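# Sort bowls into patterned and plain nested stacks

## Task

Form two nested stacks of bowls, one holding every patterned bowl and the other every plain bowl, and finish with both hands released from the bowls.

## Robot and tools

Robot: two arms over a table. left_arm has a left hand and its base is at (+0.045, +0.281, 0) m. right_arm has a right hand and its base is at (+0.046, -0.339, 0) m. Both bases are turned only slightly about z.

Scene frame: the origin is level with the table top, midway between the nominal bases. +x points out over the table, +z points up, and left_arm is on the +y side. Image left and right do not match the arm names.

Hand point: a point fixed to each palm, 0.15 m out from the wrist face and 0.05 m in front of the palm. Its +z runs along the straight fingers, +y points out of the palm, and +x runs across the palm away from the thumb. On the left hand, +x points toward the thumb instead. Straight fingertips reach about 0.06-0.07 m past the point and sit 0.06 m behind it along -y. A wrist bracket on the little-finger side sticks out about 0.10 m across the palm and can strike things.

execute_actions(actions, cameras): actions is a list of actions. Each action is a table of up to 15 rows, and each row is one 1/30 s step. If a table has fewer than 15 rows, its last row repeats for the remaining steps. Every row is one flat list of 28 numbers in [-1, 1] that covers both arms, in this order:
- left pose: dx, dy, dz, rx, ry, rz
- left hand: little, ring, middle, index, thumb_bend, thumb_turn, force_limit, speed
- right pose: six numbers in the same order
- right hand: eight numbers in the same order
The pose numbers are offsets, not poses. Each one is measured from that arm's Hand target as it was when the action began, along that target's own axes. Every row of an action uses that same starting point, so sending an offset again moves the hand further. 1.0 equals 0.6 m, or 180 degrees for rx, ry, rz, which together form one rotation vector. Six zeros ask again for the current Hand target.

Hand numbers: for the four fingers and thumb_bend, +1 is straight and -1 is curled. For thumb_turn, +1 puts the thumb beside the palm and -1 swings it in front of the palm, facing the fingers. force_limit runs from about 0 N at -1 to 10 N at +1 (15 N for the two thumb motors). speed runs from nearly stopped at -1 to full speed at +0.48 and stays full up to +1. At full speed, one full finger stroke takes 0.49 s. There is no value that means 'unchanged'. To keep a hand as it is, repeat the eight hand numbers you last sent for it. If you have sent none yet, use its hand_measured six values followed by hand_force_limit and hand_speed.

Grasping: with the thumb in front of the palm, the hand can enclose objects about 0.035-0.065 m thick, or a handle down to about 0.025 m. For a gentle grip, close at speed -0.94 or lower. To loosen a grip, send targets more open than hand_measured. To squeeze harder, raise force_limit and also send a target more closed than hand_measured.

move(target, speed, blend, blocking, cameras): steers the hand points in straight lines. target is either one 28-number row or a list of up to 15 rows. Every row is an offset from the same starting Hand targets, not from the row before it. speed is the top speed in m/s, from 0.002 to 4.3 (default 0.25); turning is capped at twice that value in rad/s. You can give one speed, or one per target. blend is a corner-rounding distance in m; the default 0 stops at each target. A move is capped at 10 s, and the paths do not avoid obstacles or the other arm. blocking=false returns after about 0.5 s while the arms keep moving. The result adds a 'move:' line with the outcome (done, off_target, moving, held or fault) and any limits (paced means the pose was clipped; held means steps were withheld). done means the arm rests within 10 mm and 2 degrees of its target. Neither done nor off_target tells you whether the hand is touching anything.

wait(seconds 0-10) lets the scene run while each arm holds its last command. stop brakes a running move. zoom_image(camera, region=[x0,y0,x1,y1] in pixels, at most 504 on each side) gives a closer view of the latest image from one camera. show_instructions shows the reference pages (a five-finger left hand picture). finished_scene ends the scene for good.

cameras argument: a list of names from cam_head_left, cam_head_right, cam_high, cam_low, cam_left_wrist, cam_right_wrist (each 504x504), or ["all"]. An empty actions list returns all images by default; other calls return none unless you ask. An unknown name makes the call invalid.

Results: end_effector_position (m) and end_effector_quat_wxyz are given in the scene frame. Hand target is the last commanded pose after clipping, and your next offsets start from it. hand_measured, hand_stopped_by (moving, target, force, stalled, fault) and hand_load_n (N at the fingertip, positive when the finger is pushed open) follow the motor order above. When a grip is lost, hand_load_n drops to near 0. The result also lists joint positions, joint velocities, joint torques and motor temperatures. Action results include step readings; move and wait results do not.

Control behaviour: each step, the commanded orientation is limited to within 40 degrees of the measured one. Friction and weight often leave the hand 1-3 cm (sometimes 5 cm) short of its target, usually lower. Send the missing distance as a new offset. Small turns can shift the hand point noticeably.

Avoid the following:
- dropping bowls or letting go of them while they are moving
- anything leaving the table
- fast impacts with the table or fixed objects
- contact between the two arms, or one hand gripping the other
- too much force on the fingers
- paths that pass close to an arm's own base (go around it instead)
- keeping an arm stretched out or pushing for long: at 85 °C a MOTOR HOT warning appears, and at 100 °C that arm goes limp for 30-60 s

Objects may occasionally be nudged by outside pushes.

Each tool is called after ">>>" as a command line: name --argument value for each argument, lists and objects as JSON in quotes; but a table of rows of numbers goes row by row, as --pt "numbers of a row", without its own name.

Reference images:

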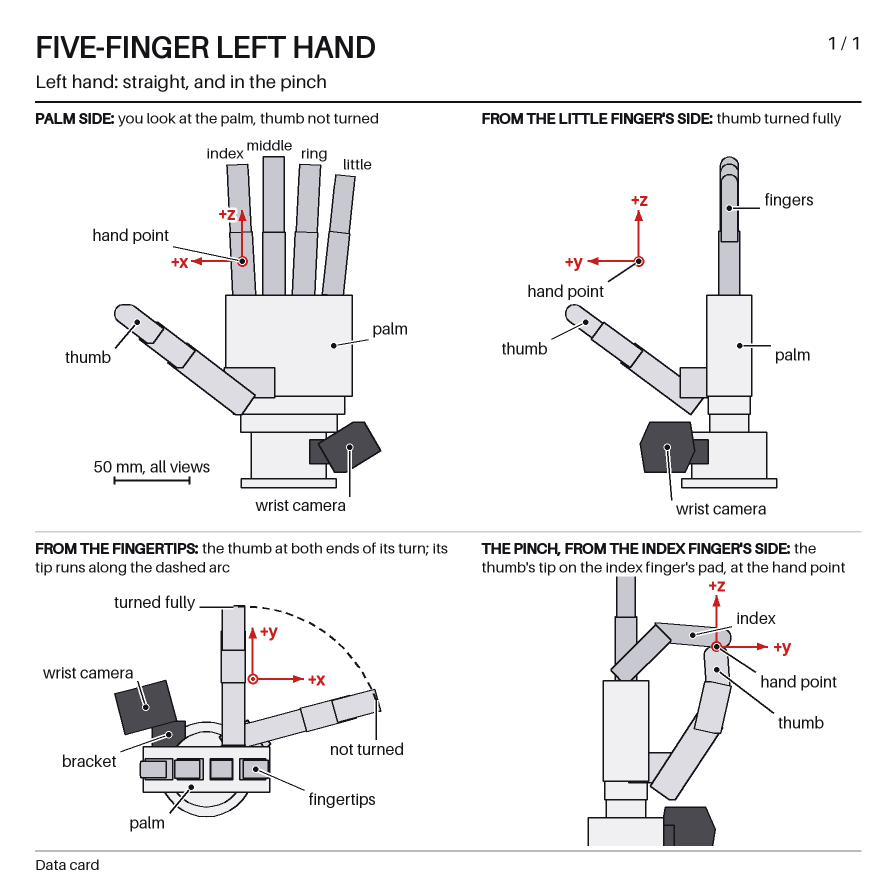

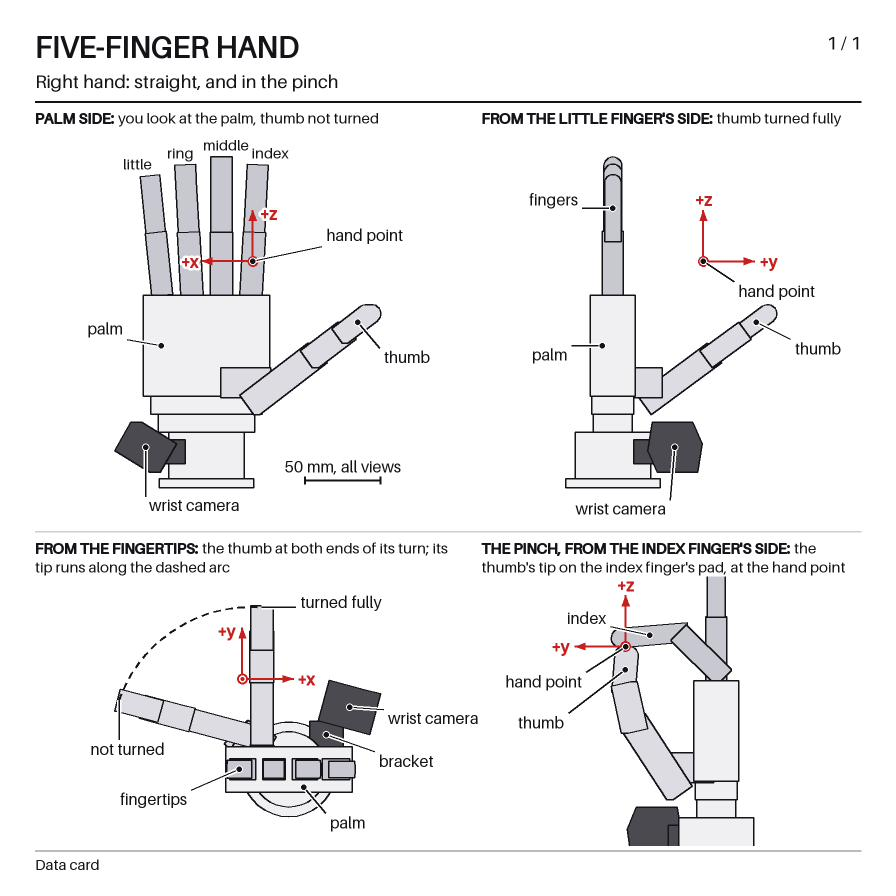

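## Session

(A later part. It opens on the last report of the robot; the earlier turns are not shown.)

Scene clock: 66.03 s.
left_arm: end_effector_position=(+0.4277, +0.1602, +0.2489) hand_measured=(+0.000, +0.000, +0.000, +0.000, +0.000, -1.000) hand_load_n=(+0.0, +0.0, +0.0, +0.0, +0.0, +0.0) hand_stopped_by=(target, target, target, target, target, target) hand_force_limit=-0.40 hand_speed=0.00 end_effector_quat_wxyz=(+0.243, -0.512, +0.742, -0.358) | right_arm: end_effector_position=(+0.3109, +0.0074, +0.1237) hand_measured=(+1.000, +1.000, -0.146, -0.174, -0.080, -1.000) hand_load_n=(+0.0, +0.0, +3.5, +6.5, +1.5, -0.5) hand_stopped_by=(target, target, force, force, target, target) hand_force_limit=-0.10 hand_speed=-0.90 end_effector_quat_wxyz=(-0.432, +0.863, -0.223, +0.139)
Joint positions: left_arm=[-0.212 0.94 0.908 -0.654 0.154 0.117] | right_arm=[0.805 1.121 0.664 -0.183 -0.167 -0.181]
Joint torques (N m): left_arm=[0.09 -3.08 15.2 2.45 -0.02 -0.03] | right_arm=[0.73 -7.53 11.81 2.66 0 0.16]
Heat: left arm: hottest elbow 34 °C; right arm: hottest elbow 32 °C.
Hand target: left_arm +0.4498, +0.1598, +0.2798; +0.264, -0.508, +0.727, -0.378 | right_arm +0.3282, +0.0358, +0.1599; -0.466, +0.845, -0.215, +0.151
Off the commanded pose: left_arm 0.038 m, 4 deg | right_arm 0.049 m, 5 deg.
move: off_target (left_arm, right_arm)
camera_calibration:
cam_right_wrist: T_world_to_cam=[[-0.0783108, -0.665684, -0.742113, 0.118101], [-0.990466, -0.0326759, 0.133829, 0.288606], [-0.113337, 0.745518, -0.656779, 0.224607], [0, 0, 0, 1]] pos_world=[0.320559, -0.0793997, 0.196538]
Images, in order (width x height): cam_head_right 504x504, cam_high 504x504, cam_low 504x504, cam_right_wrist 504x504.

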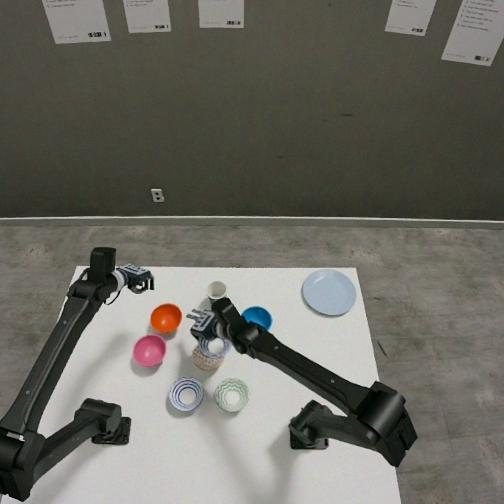

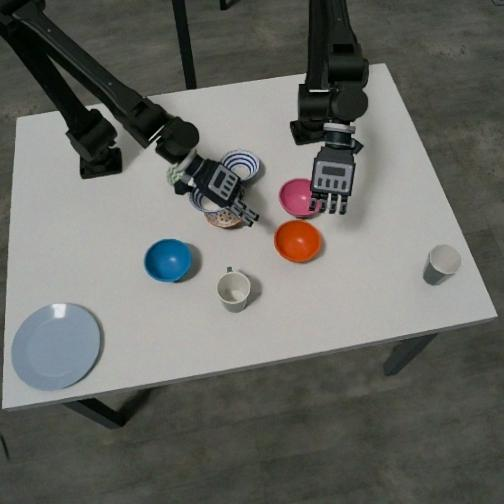

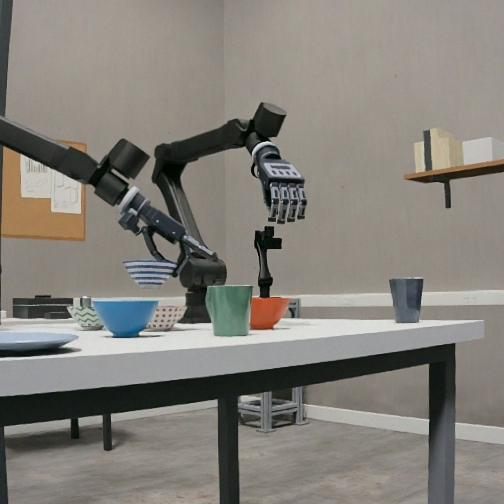

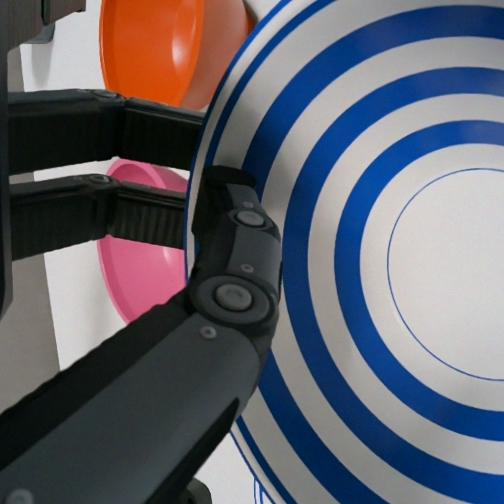

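>>> move --target '[0, 0, 0, 0, 0, 0, 0, 0, 0, 0, 0, -1, -0.4, 0.0, -0.0382, 0.0107, 0.0427, 0, 0, 0, 1, 1, -0.6, -0.6, -0.08, -1, -0.1, -0.9]' --speed 0.08 --cameras '["cam_low", "cam_right_wrist", "cam_high", "cam_head_right"]'

>>> zoom_image --camera "cam_low" --region '[60, 220, 240, 350]'

>>> zoom_image --camera "cam_high" --region '[150, 130, 290, 270]'

>>> zoom_image --camera "cam_head_right" --region '[150, 290, 270, 410]'

Scene clock: 69.03 s.
left_arm: end_effector_position=(+0.4277, +0.1602, +0.2489) hand_measured=(+0.000, +0.000, +0.000, +0.000, +0.000, -1.000) hand_load_n=(+0.0, -0.5, +0.0, +0.0, +0.0, +0.0) hand_stopped_by=(target, target, target, target, target, target) hand_force_limit=-0.40 hand_speed=0.00 end_effector_quat_wxyz=(+0.243, -0.512, +0.742, -0.358) | right_arm: end_effector_position=(+0.3042, +0.0341, +0.1068) hand_measured=(+1.000, +1.000, -0.146, -0.174, -0.080, -1.000) hand_load_n=(+0.0, +0.0, +3.0, +6.5, +1.5, +0.0) hand_stopped_by=(target, target, force, force, target, target) hand_force_limit=-0.10 hand_speed=-0.90 end_effector_quat_wxyz=(-0.432, +0.863, -0.221, +0.141)
Joint positions: left_arm=[-0.212 0.94 0.908 -0.654 0.154 0.117] | right_arm=[0.878 1.194 0.665 -0.101 -0.106 -0.142]
Joint torques (N m): left_arm=[0.03 -3.08 15.17 2.44 -0.02 -0.03] | right_arm=[0.79 -8.53 11.17 2.85 0.05 0.13]
Heat: left arm: hottest elbow 34 °C; right arm: hottest elbow 33 °C.
Hand target: left_arm +0.4498, +0.1598, +0.2798; +0.264, -0.508, +0.727, -0.378 | right_arm +0.3187, +0.0628, +0.1398; -0.466, +0.845, -0.215, +0.151
Off the commanded pose: left_arm 0.038 m, 4 deg | right_arm 0.046 m, 5 deg.
move: off_target (left_arm, right_arm)
camera_calibration:
cam_right_wrist: T_world_to_cam=[[-0.0730339, -0.66602, -0.74235, 0.121204], [-0.991361, -0.0328268, 0.126984, 0.286102], [-0.108942, 0.745212, -0.657869, 0.191645], [0, 0, 0, 1]] pos_world=[0.313361, -0.0527003, 0.179723]
Images, in order (width x height): cam_head_right 504x504, cam_high 504x504, cam_low 504x504, cam_right_wrist 504x504.

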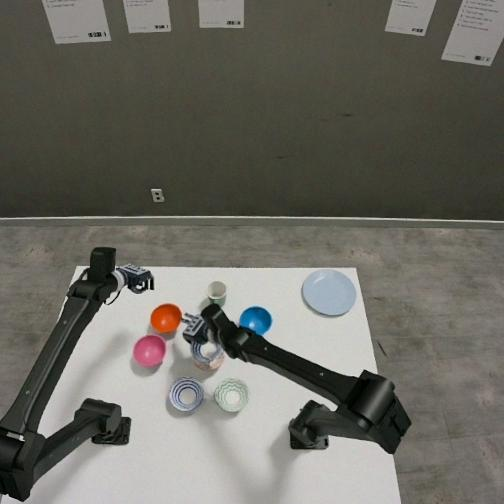

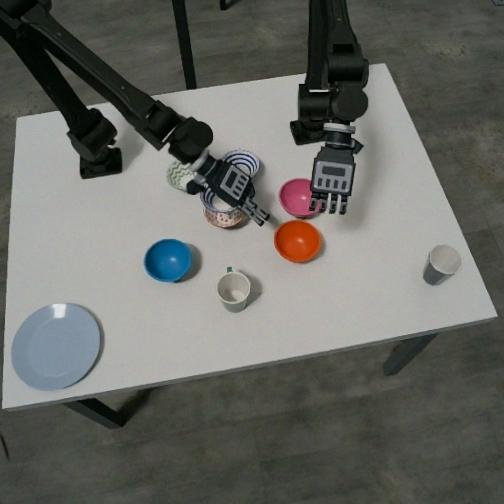

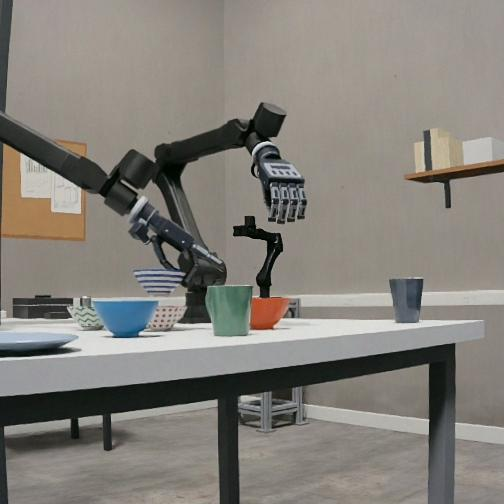

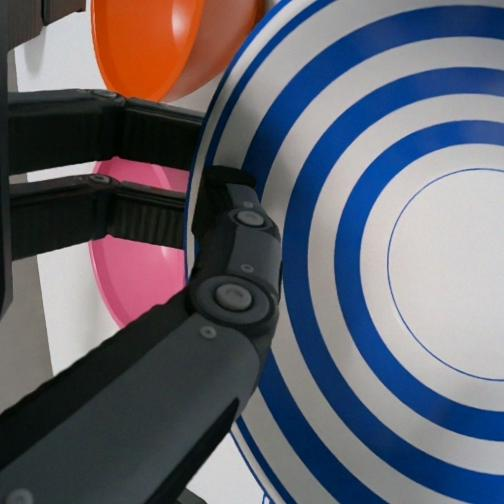

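Scaled by 2.800 from the camera's 504x504 image, which has a finer 720x720 frame.

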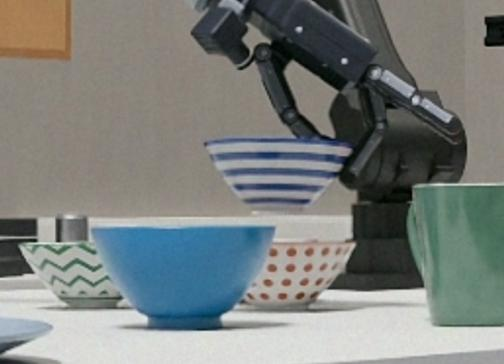

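Scaled by 3.600 from the camera's 504x504 image, which has a finer 720x720 frame.

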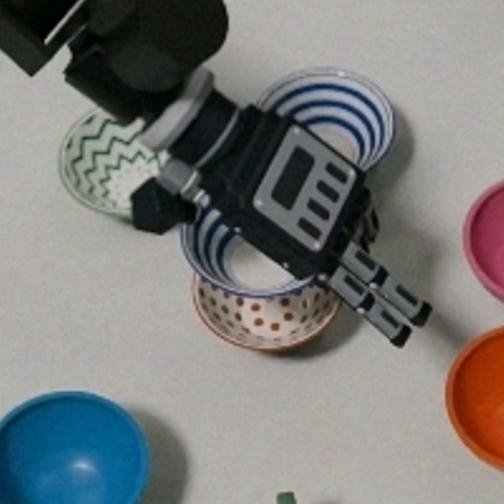

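Scaled by 4.200 from the camera's 504x504 image, which has a finer 720x720 frame.

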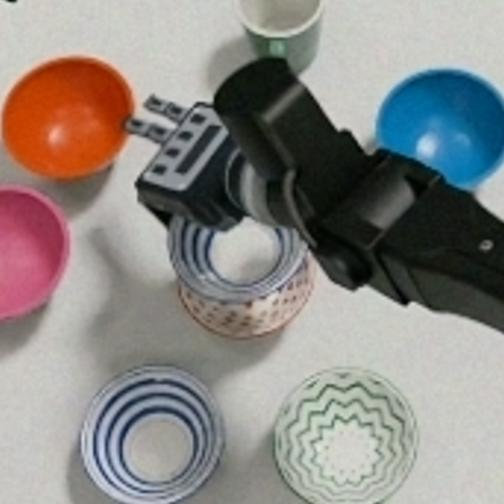

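>>> move --target '[0, 0, 0, 0, 0, 0, 0, 0, 0, 0, 0, -1, -0.4, 0.0, -0.0097, 0.0565, 0.0347, 0, 0, 0, 1, 1, -0.6, -0.6, -0.08, -1, -0.1, -0.9]' --speed 0.08 --cameras '["cam_low", "cam_right_wrist", "cam_high", "cam_head_right"]'

>>> zoom_image --camera "cam_low" --region '[60, 220, 240, 350]'

>>> zoom_image --camera "cam_high" --region '[150, 130, 290, 270]'

>>> zoom_image --camera "cam_head_right" --region '[150, 290, 270, 410]'

Scene clock: 71.37 s.
left_arm: end_effector_position=(+0.4277, +0.1602, +0.2489) hand_measured=(+0.000, +0.000, +0.000, +0.000, +0.000, -1.000) hand_load_n=(+0.0, +0.0, +0.0, +0.0, +0.0, +0.0) hand_stopped_by=(target, target, target, target, target, target) hand_force_limit=-0.40 hand_speed=0.00 end_effector_quat_wxyz=(+0.243, -0.512, +0.742, -0.358) | right_arm: end_effector_position=(+0.3186, +0.0558, +0.0966) hand_measured=(+1.000, +1.000, -0.146, -0.174, -0.080, -1.000) hand_load_n=(+0.0, +0.0, +3.0, +6.5, +1.5, +0.0) hand_stopped_by=(target, target, force, force, target, target) hand_force_limit=-0.10 hand_speed=-0.90 end_effector_quat_wxyz=(-0.455, +0.850, -0.217, +0.154)
Joint positions: left_arm=[-0.212 0.94 0.908 -0.654 0.154 0.117] | right_arm=[0.887 1.274 0.665 0.038 -0.096 -0.137]
Joint torques (N m): left_arm=[0.03 -2.9 15.17 2.45 -0.02 -0.04] | right_arm=[0.91 -9.41 6.82 3.02 0.05 0.17]
Heat: left arm: hottest elbow 34 °C; right arm: hottest elbow 33 °C.
Hand target: left_arm +0.4498, +0.1598, +0.2798; +0.264, -0.508, +0.727, -0.378 | right_arm +0.3157, +0.0647, +0.0999; -0.466, +0.845, -0.215, +0.152
Off the commanded pose: left_arm 0.038 m, 4 deg | right_arm 0.010 m, 1 deg.
move: off_target (left_arm)
camera_calibration:
cam_right_wrist: T_world_to_cam=[[-0.0453373, -0.632339, -0.773364, 0.12143], [-0.995544, -0.0354728, 0.0873666, 0.307724], [-0.0826788, 0.773879, -0.627914, 0.157492], [0, 0, 0, 1]] pos_world=[0.324879, -0.0341792, 0.165916]
Images, in order (width x height): cam_head_right 504x504, cam_high 504x504, cam_low 504x504, cam_right_wrist 504x504.

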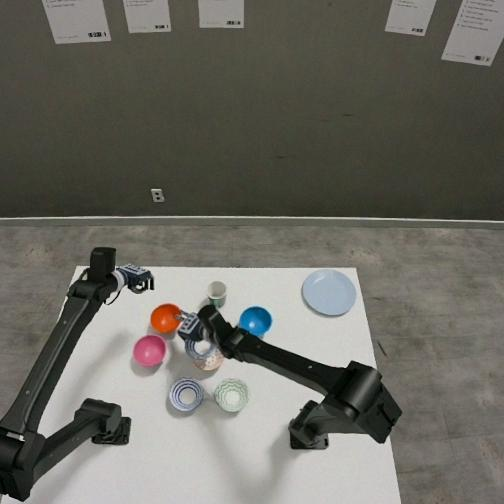

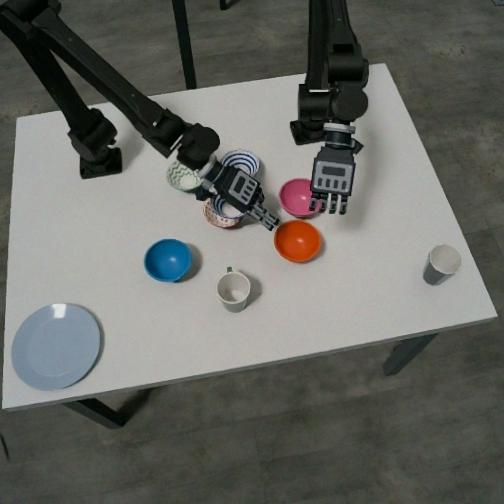

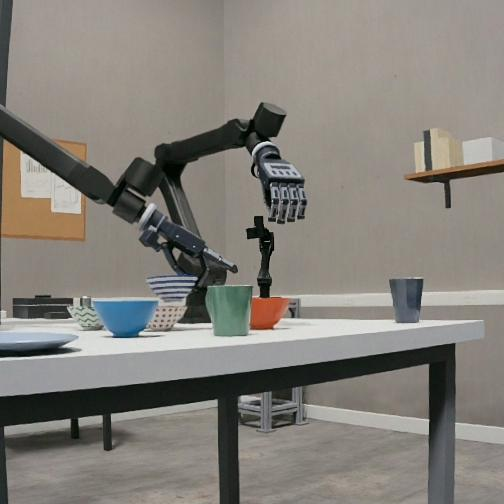

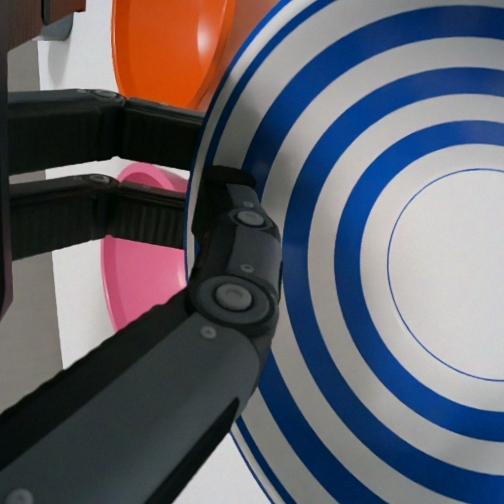

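Scaled by 2.800 from the camera's 504x504 image, which has a finer 720x720 frame.

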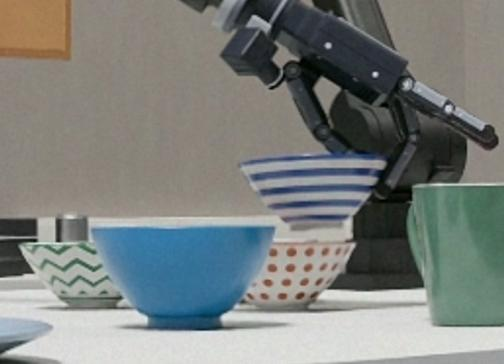

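Scaled by 3.600 from the camera's 504x504 image, which has a finer 720x720 frame.

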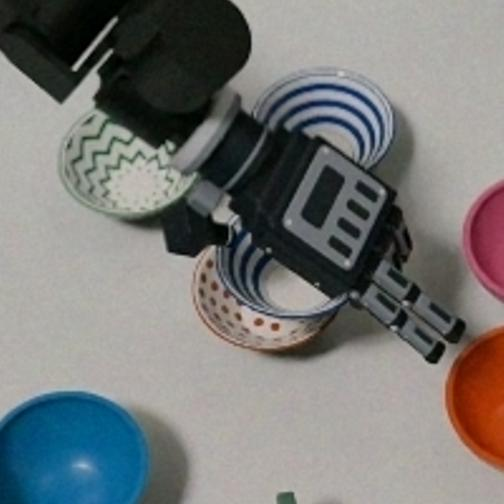

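Scaled by 4.200 from the camera's 504x504 image, which has a finer 720x720 frame.

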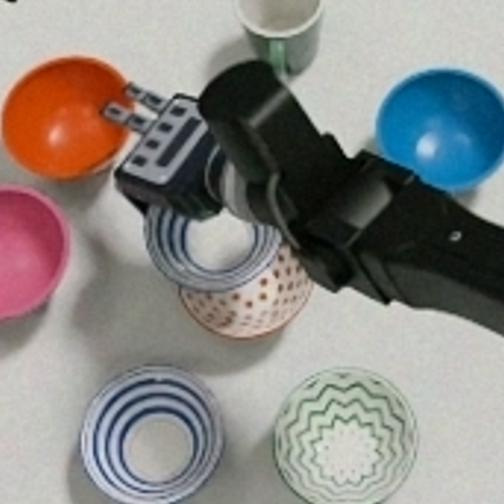

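>>> move --target '[0, 0, 0, 0, 0, 0, 0, 0, 0, 0, 0, -1, -0.4, 0.0, -0.004, 0.0308, -0.035, 0, 0, 0, 1, 1, -0.6, -0.6, -0.08, -1, -0.1, -0.9]' --speed 0.06 --cameras '["cam_low", "cam_high", "cam_head_right"]'

>>> zoom_image --camera "cam_low" --region '[60, 220, 240, 350]'

>>> zoom_image --camera "cam_high" --region '[150, 130, 290, 270]'

>>> zoom_image --camera "cam_head_right" --region '[150, 290, 270, 410]'

Scene clock: 73.00 s.
left_arm: end_effector_position=(+0.4277, +0.1602, +0.2489) hand_measured=(+0.000, +0.000, +0.000, +0.000, +0.000, -1.000) hand_load_n=(+0.0, +0.0, +0.0, +0.0, +0.0, +0.0) hand_stopped_by=(target, target, target, target, target, target) hand_force_limit=-0.40 hand_speed=0.00 end_effector_quat_wxyz=(+0.243, -0.512, +0.742, -0.358) | right_arm: end_effector_position=(+0.3013, +0.0347, +0.0805) hand_measured=(+1.000, +1.000, -0.146, -0.174, -0.080, -1.000) hand_load_n=(+0.0, +0.0, +3.5, +6.5, +1.5, +0.0) hand_stopped_by=(target, target, force, force, target, target) hand_force_limit=-0.10 hand_speed=-0.90 end_effector_quat_wxyz=(-0.445, +0.855, -0.219, +0.149)
Joint positions: left_arm=[-0.212 0.94 0.908 -0.654 0.154 0.117] | right_arm=[0.887 1.233 0.594 0.043 -0.096 -0.137]
Joint torques (N m): left_arm=[-0.09 -3.08 15.17 2.44 -0.03 -0.04] | right_arm=[0.44 -11.05 6.37 2.84 -0.15 0.12]
Heat: left arm: hottest elbow 35 °C; right arm: hottest elbow 33 °C.
Hand target: left_arm +0.4498, +0.1598, +0.2798; +0.264, -0.508, +0.727, -0.378 | right_arm +0.2999, +0.0420, +0.0948; -0.465, +0.845, -0.215, +0.152
Off the commanded pose: left_arm 0.038 m, 4 deg | right_arm 0.016 m, 3 deg.
move: off_target (left_arm, right_arm)
Images, in order (width x height): cam_head_right 504x504, cam_high 504x504, cam_low 504x504.

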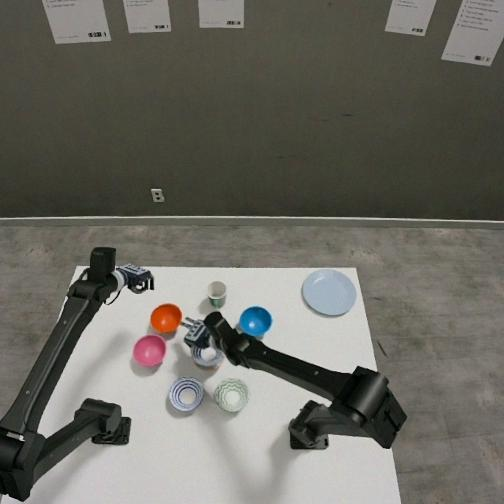

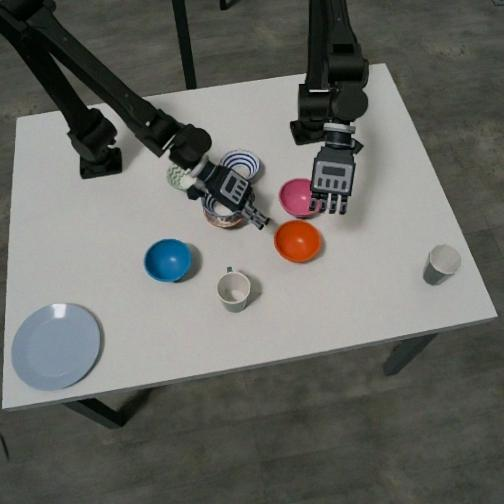

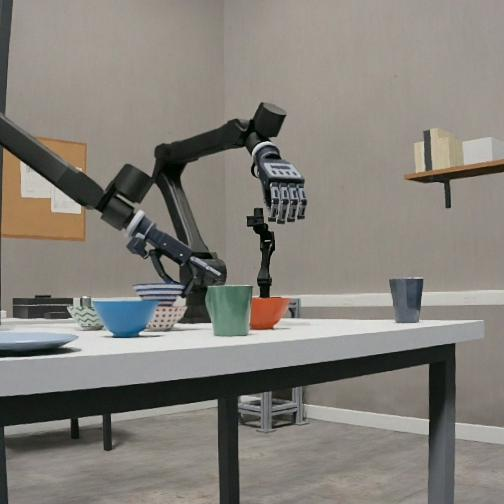

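Scaled by 2.800 from the camera's 504x504 image, which has a finer 720x720 frame.

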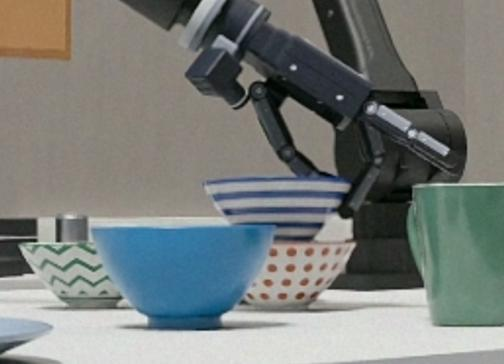

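Scaled by 3.600 from the camera's 504x504 image, which has a finer 720x720 frame.

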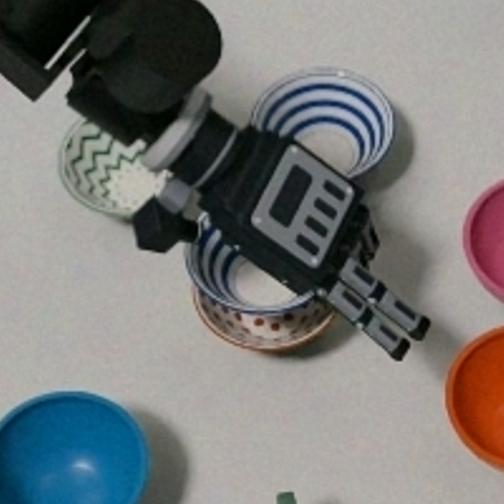

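Scaled by 4.200 from the camera's 504x504 image, which has a finer 720x720 frame.

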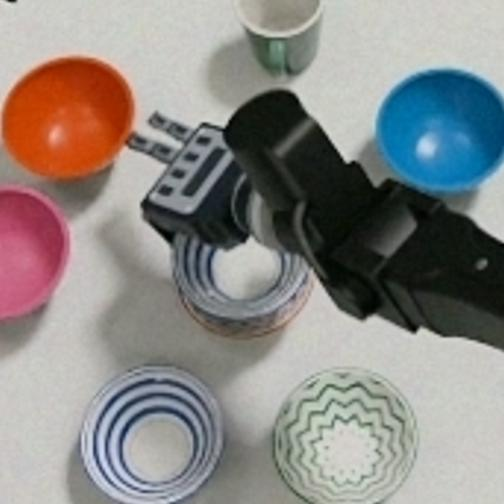

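>>> move --target '[0, 0, 0, 0, 0, 0, 0, 0, 0, 0, 0, -1, -0.4, 0.0, -0.0043, 0.0262, 0.021, 0, 0, 0, 1, 1, -0.6, -0.6, -0.08, -1, -0.1, -0.9]' --speed 0.05 --cameras '["cam_low", "cam_high", "cam_head_right"]'

>>> zoom_image --camera "cam_low" --region '[60, 220, 240, 350]'

>>> zoom_image --camera "cam_head_right" --region '[150, 290, 270, 410]'

Scene clock: 74.80 s.
left_arm: end_effector_position=(+0.4277, +0.1602, +0.2489) hand_measured=(+0.000, +0.000, +0.000, +0.000, +0.000, -1.000) hand_load_n=(+0.0, +0.0, +0.0, +0.0, +0.0, +0.0) hand_stopped_by=(target, target, target, target, target, target) hand_force_limit=-0.40 hand_speed=0.00 end_effector_quat_wxyz=(+0.243, -0.512, +0.742, -0.358) | right_arm: end_effector_position=(+0.3030, +0.0368, +0.0719) hand_measured=(+1.000, +1.000, -0.146, -0.174, -0.080, -1.000) hand_load_n=(+0.0, +0.0, +3.5, +6.0, +1.5, +0.0) hand_stopped_by=(target, target, force, force, target, target) hand_force_limit=-0.10 hand_speed=-0.90 end_effector_quat_wxyz=(-0.456, +0.850, -0.217, +0.154)
Joint positions: left_arm=[-0.212 0.94 0.908 -0.654 0.154 0.117] | right_arm=[0.887 1.257 0.569 0.118 -0.096 -0.137]
Joint torques (N m): left_arm=[-0.15 -3.19 15.17 2.44 -0.01 -0.04] | right_arm=[0.79 -8.76 6.41 2.92 0.05 0.14]
Heat: left arm: hottest elbow 35 °C; right arm: hottest elbow 33 °C.
Hand target: left_arm +0.4498, +0.1598, +0.2798; +0.264, -0.508, +0.727, -0.378 | right_arm +0.3000, +0.0450, +0.0748; -0.466, +0.845, -0.215, +0.152
Off the commanded pose: left_arm 0.038 m, 4 deg | right_arm 0.009 m, 1 deg.
move: off_target (left_arm)
Images, in order (width x height): cam_head_right 504x504, cam_high 504x504, cam_low 504x504.

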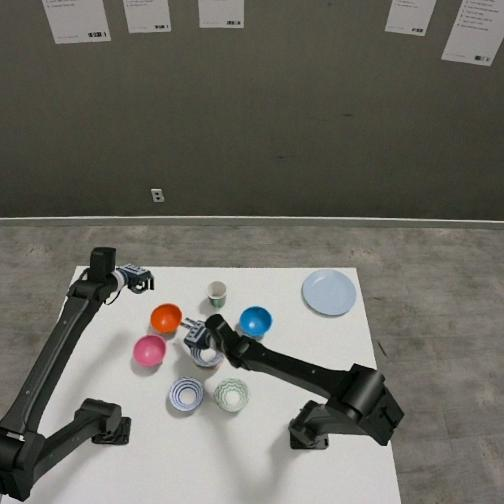

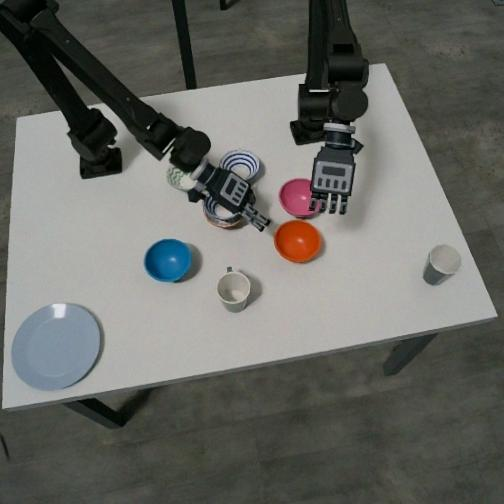

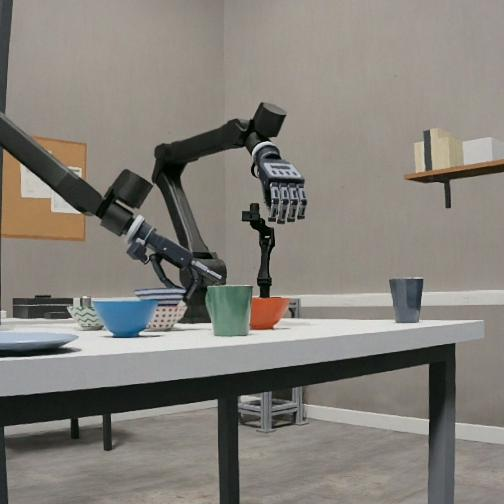

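Scaled by 2.800 from the camera's 504x504 image, which has a finer 720x720 frame.

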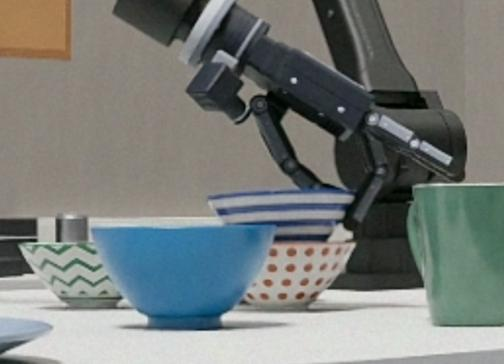

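Scaled by 4.200 from the camera's 504x504 image, which has a finer 720x720 frame.

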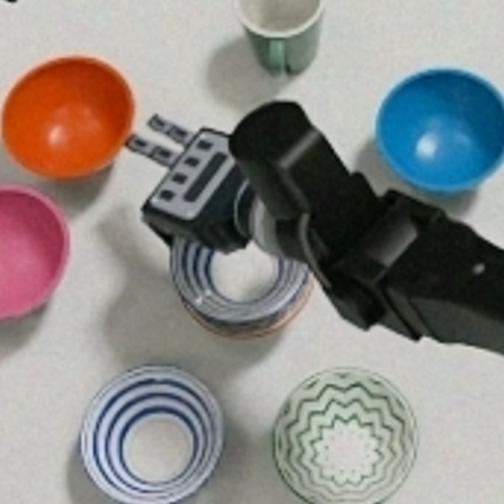

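>>> move --target '[0, 0, 0, 0, 0, 0, 0, 0, 0, 0, 0, -1, -0.4, 0.0, -0.0055, 0.0283, 0.017, -0.0095, -0.0055, 0.0065, 1, 1, -0.6, -0.6, -0.08, -1, -0.1, -0.9]' --speed 0.05 --cameras '["cam_low", "cam_high", "cam_head_right"]'

>>> zoom_image --camera "cam_low" --region '[60, 220, 240, 350]'

>>> zoom_image --camera "cam_head_right" --region '[150, 290, 270, 410]'

>>> zoom_image --camera "cam_high" --region '[150, 130, 290, 270]'

Scene clock: 76.20 s.
left_arm: end_effector_position=(+0.4277, +0.1602, +0.2489) hand_measured=(+0.000, +0.000, +0.000, +0.000, +0.000, -1.000) hand_load_n=(+0.0, +0.0, +0.0, +0.0, +0.0, +0.0) hand_stopped_by=(target, target, target, target, target, target) hand_force_limit=-0.40 hand_speed=0.00 end_effector_quat_wxyz=(+0.243, -0.512, +0.742, -0.358) | right_arm: end_effector_position=(+0.3033, +0.0421, +0.0603) hand_measured=(+1.000, +1.000, -0.146, -0.174, -0.080, -1.000) hand_load_n=(+0.0, +0.0, +3.5, +6.5, +1.0, +0.0) hand_stopped_by=(target, target, force, force, target, target) hand_force_limit=-0.10 hand_speed=-0.90 end_effector_quat_wxyz=(-0.456, +0.850, -0.220, +0.144)
Joint positions: left_arm=[-0.212 0.94 0.908 -0.654 0.154 0.117] | right_arm=[0.887 1.302 0.569 0.156 -0.108 -0.123]
Joint torques (N m): left_arm=[0.09 -2.9 15.23 2.43 -0.01 -0.03] | right_arm=[0.62 -8.12 5.96 2.5 -0.18 0.14]
Heat: left arm: hottest elbow 35 °C; right arm: hottest elbow 33 °C.
Hand target: left_arm +0.4498, +0.1598, +0.2798; +0.264, -0.508, +0.727, -0.378 | right_arm +0.2980, +0.0460, +0.0548; -0.456, +0.851, -0.222, +0.136
Off the commanded pose: left_arm 0.038 m, 4 deg | right_arm 0.008 m, 1 deg.
move: off_target (left_arm)
Images, in order (width x height): cam_head_right 504x504, cam_high 504x504, cam_low 504x504.

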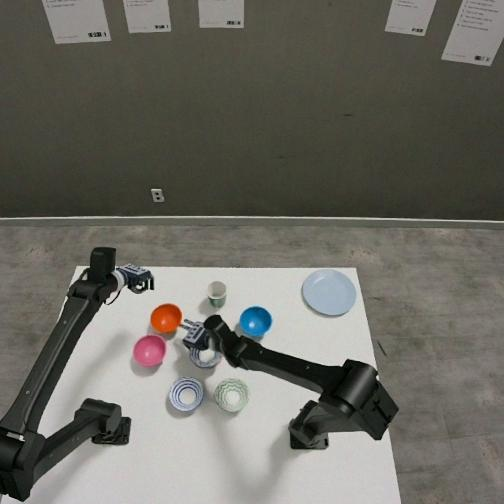

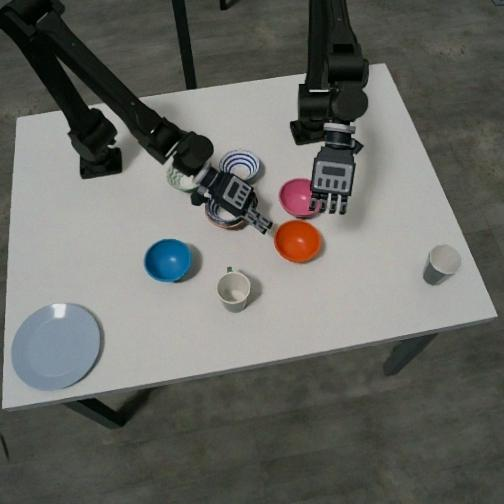

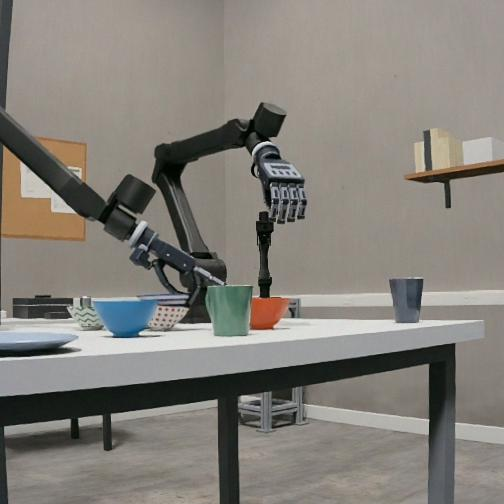

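Scaled by 2.800 from the camera's 504x504 image, which has a finer 720x720 frame.

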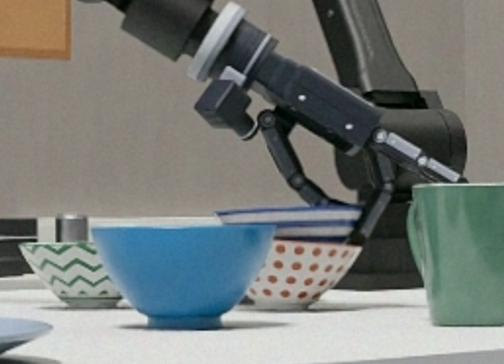

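Scaled by 4.200 from the camera's 504x504 image, which has a finer 720x720 frame.

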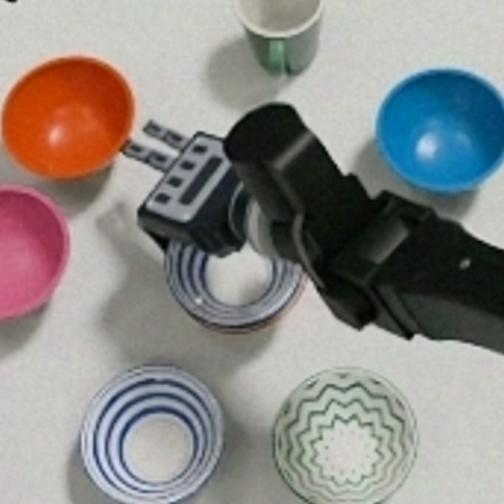

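Scaled by 3.600 from the camera's 504x504 image, which has a finer 720x720 frame.

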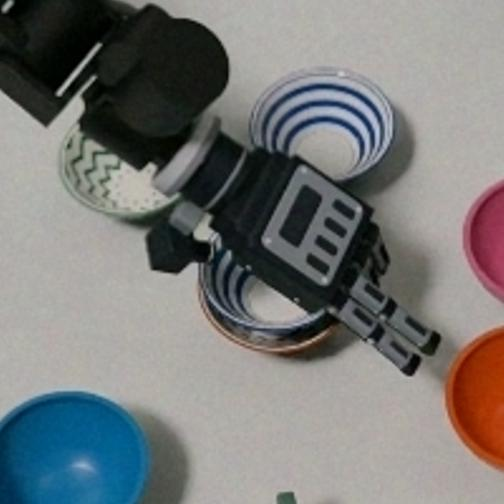

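>>> move --target '[0, 0, 0, 0, 0, 0, 0, 0, 0, 0, 0, -1, -0.4, 0.0, -0.0006, 0.0167, 0.0109, -0.0064, 0, 0, 1, 1, -0.6, -0.6, -0.08, -1, -0.1, -0.9]' --speed 0.04 --cameras '["cam_low", "cam_high", "cam_head_right", "cam_right_wrist"]'

>>> zoom_image --camera "cam_low" --region '[110, 260, 210, 350]'

>>> zoom_image --camera "cam_high" --region '[150, 130, 290, 270]'

Scene clock: 80.53 s.
left_arm: end_effector_position=(+0.4277, +0.1602, +0.2489) hand_measured=(+0.000, +0.000, +0.000, +0.000, +0.000, -1.000) hand_load_n=(+0.0, +0.0, +0.0, +0.0, +0.0, +0.0) hand_stopped_by=(target, target, target, target, target, target) hand_force_limit=-0.40 hand_speed=0.00 end_effector_quat_wxyz=(+0.243, -0.512, +0.742, -0.358) | right_arm: end_effector_position=(+0.3049, +0.0443, +0.0544) hand_measured=(+1.000, +1.000, -0.146, -0.174, -0.080, -1.000) hand_load_n=(+0.0, +0.0, +2.0, +5.0, +0.5, +0.0) hand_stopped_by=(target, target, force, force, target, target) hand_force_limit=-0.10 hand_speed=-0.90 end_effector_quat_wxyz=(-0.456, +0.850, -0.222, +0.144)
Joint positions: left_arm=[-0.212 0.94 0.908 -0.654 0.154 0.117] | right_arm=[0.887 1.325 0.569 0.178 -0.108 -0.12]
Joint torques (N m): left_arm=[0.09 -3.02 15.19 2.47 -0.03 -0.05] | right_arm=[0.62 -7.77 5.86 1.99 -0.03 0.13]
Heat: left arm: hottest elbow 35 °C; right arm: hottest elbow 33 °C.
Hand target: left_arm +0.4498, +0.1598, +0.2798; +0.264, -0.508, +0.727, -0.378 | right_arm +0.2980, +0.0460, +0.0430; -0.448, +0.855, -0.224, +0.134
Off the commanded pose: left_arm 0.038 m, 4 deg | right_arm 0.014 m, 2 deg.
move: off_target (left_arm, right_arm)
camera_calibration:
cam_right_wrist: T_world_to_cam=[[-0.0607482, -0.62735, -0.776365, 0.0856327], [-0.993482, -0.0371605, 0.107765, 0.295657], [-0.0964565, 0.77785, -0.621003, 0.142428], [0, 0, 0, 1]] pos_world=[0.31267, -0.046079, 0.123069]
Images, in order (width x height): cam_head_right 504x504, cam_high 504x504, cam_low 504x504, cam_right_wrist 504x504.

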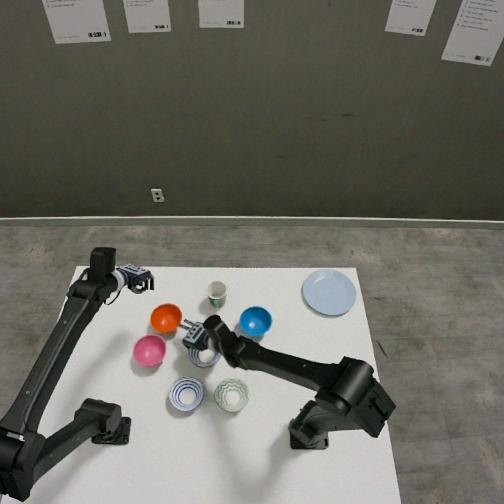

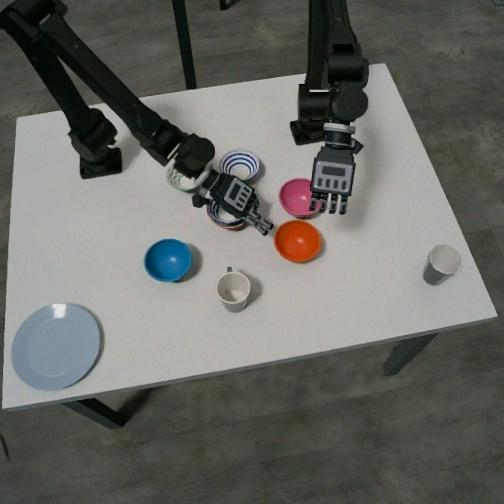

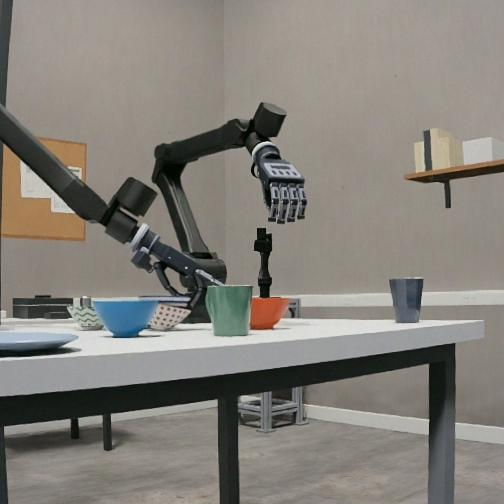

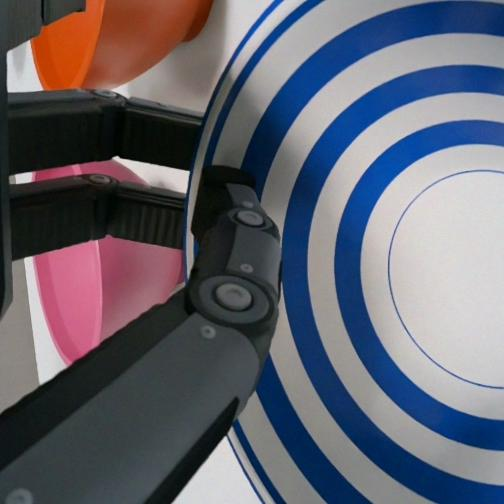

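Scaled by 5.040 from the camera's 504x504 image, which has a finer 720x720 frame.

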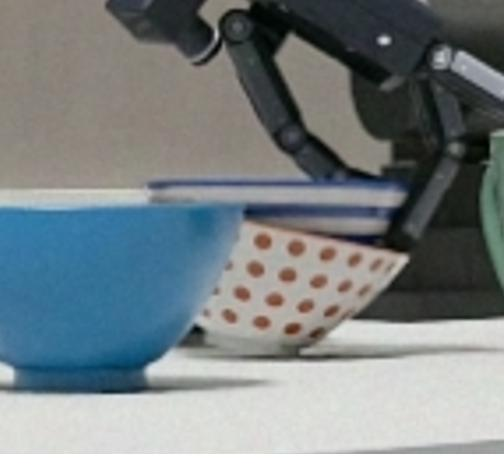

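Scaled by 3.600 from the camera's 504x504 image, which has a finer 720x720 frame.

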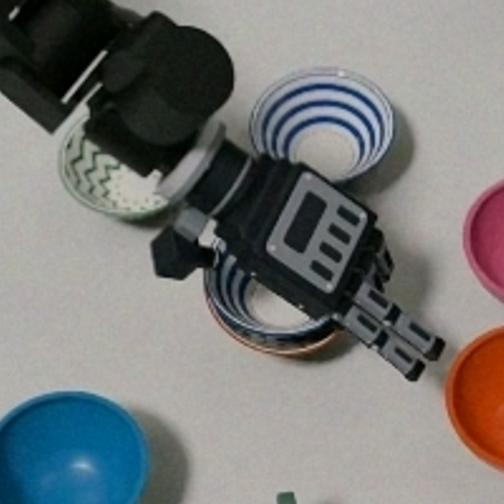

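>>> move --target '[0, 0, 0, 0, 0, 0, 0, 0, 0, 0, 0, -1, -0.4, 0.0, 0.0005, -0.0067, -0.0203, 0, 0, 0, 1, 1, -0.6, -0.6, -0.08, -1, -0.1, -0.9]' --speed 0.04 --cameras '["cam_low", "cam_high", "cam_head_right"]'

>>> zoom_image --camera "cam_low" --region '[110, 260, 210, 350]'

>>> zoom_image --camera "cam_high" --region '[150, 130, 290, 270]'

Scene clock: 83.07 s.
left_arm: end_effector_position=(+0.4277, +0.1602, +0.2489) hand_measured=(+0.000, +0.000, +0.000, +0.000, +0.000, -1.000) hand_load_n=(-0.5, +0.0, +0.0, +0.0, +0.0, +0.0) hand_stopped_by=(target, target, target, target, target, target) hand_force_limit=-0.40 hand_speed=0.00 end_effector_quat_wxyz=(+0.243, -0.512, +0.742, -0.358) | right_arm: end_effector_position=(+0.3030, +0.0420, +0.0557) hand_measured=(+1.000, +1.000, -0.146, -0.174, -0.080, -1.000) hand_load_n=(+0.0, +0.0, +3.0, +5.5, +1.0, +0.0) hand_stopped_by=(target, target, force, force, target, target) hand_force_limit=-0.10 hand_speed=-0.90 end_effector_quat_wxyz=(-0.452, +0.852, -0.222, +0.142)
Joint positions: left_arm=[-0.212 0.94 0.908 -0.654 0.154 0.117] | right_arm=[0.887 1.314 0.569 0.159 -0.108 -0.12]
Joint torques (N m): left_arm=[0.03 -3.02 15.23 2.43 -0.02 -0.04] | right_arm=[0.5 -10.52 5.48 1.07 -0.13 0.1]
Heat: left arm: hottest elbow 35 °C; right arm: hottest elbow 32 °C.
Hand target: left_arm +0.4498, +0.1598, +0.2798; +0.264, -0.508, +0.727, -0.378 | right_arm +0.2941, +0.0392, +0.0530; -0.448, +0.855, -0.224, +0.134
Off the commanded pose: left_arm 0.038 m, 4 deg | right_arm 0.010 m, 1 deg.
move: off_target (left_arm)
Images, in order (width x height): cam_head_right 504x504, cam_high 504x504, cam_low 504x504.

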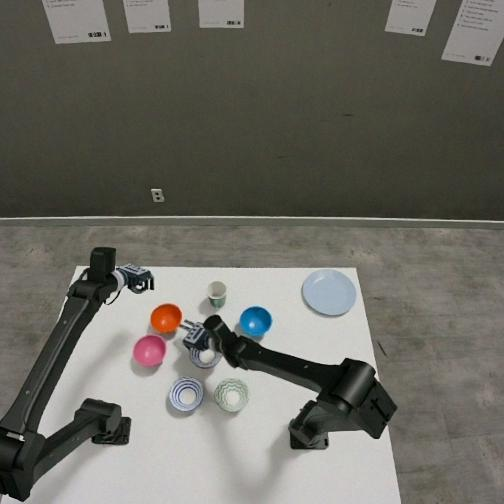

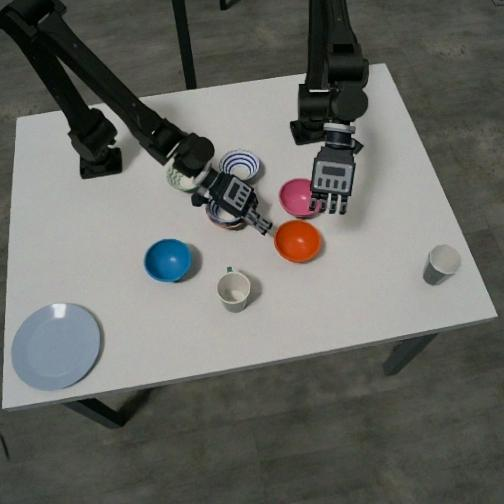

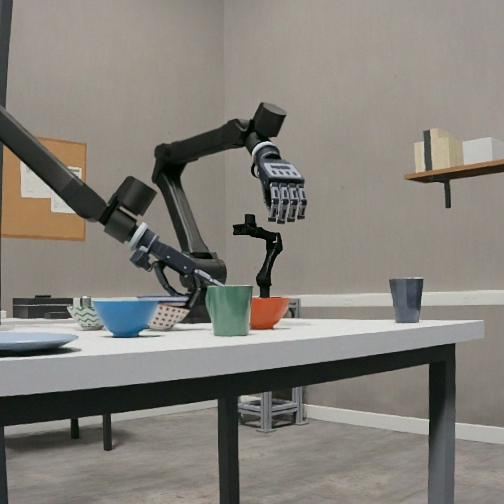

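Scaled by 5.040 from the camera's 504x504 image, which has a finer 720x720 frame.

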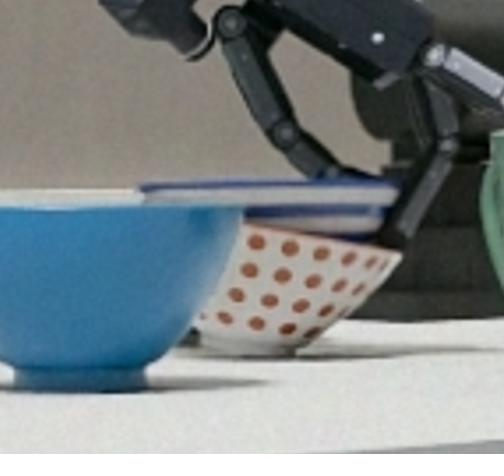

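Scaled by 3.600 from the camera's 504x504 image, which has a finer 720x720 frame.

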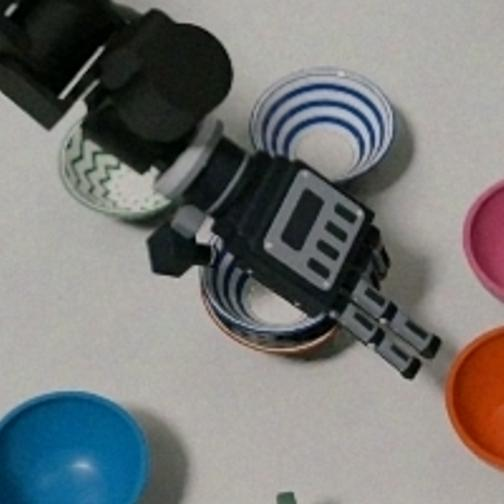

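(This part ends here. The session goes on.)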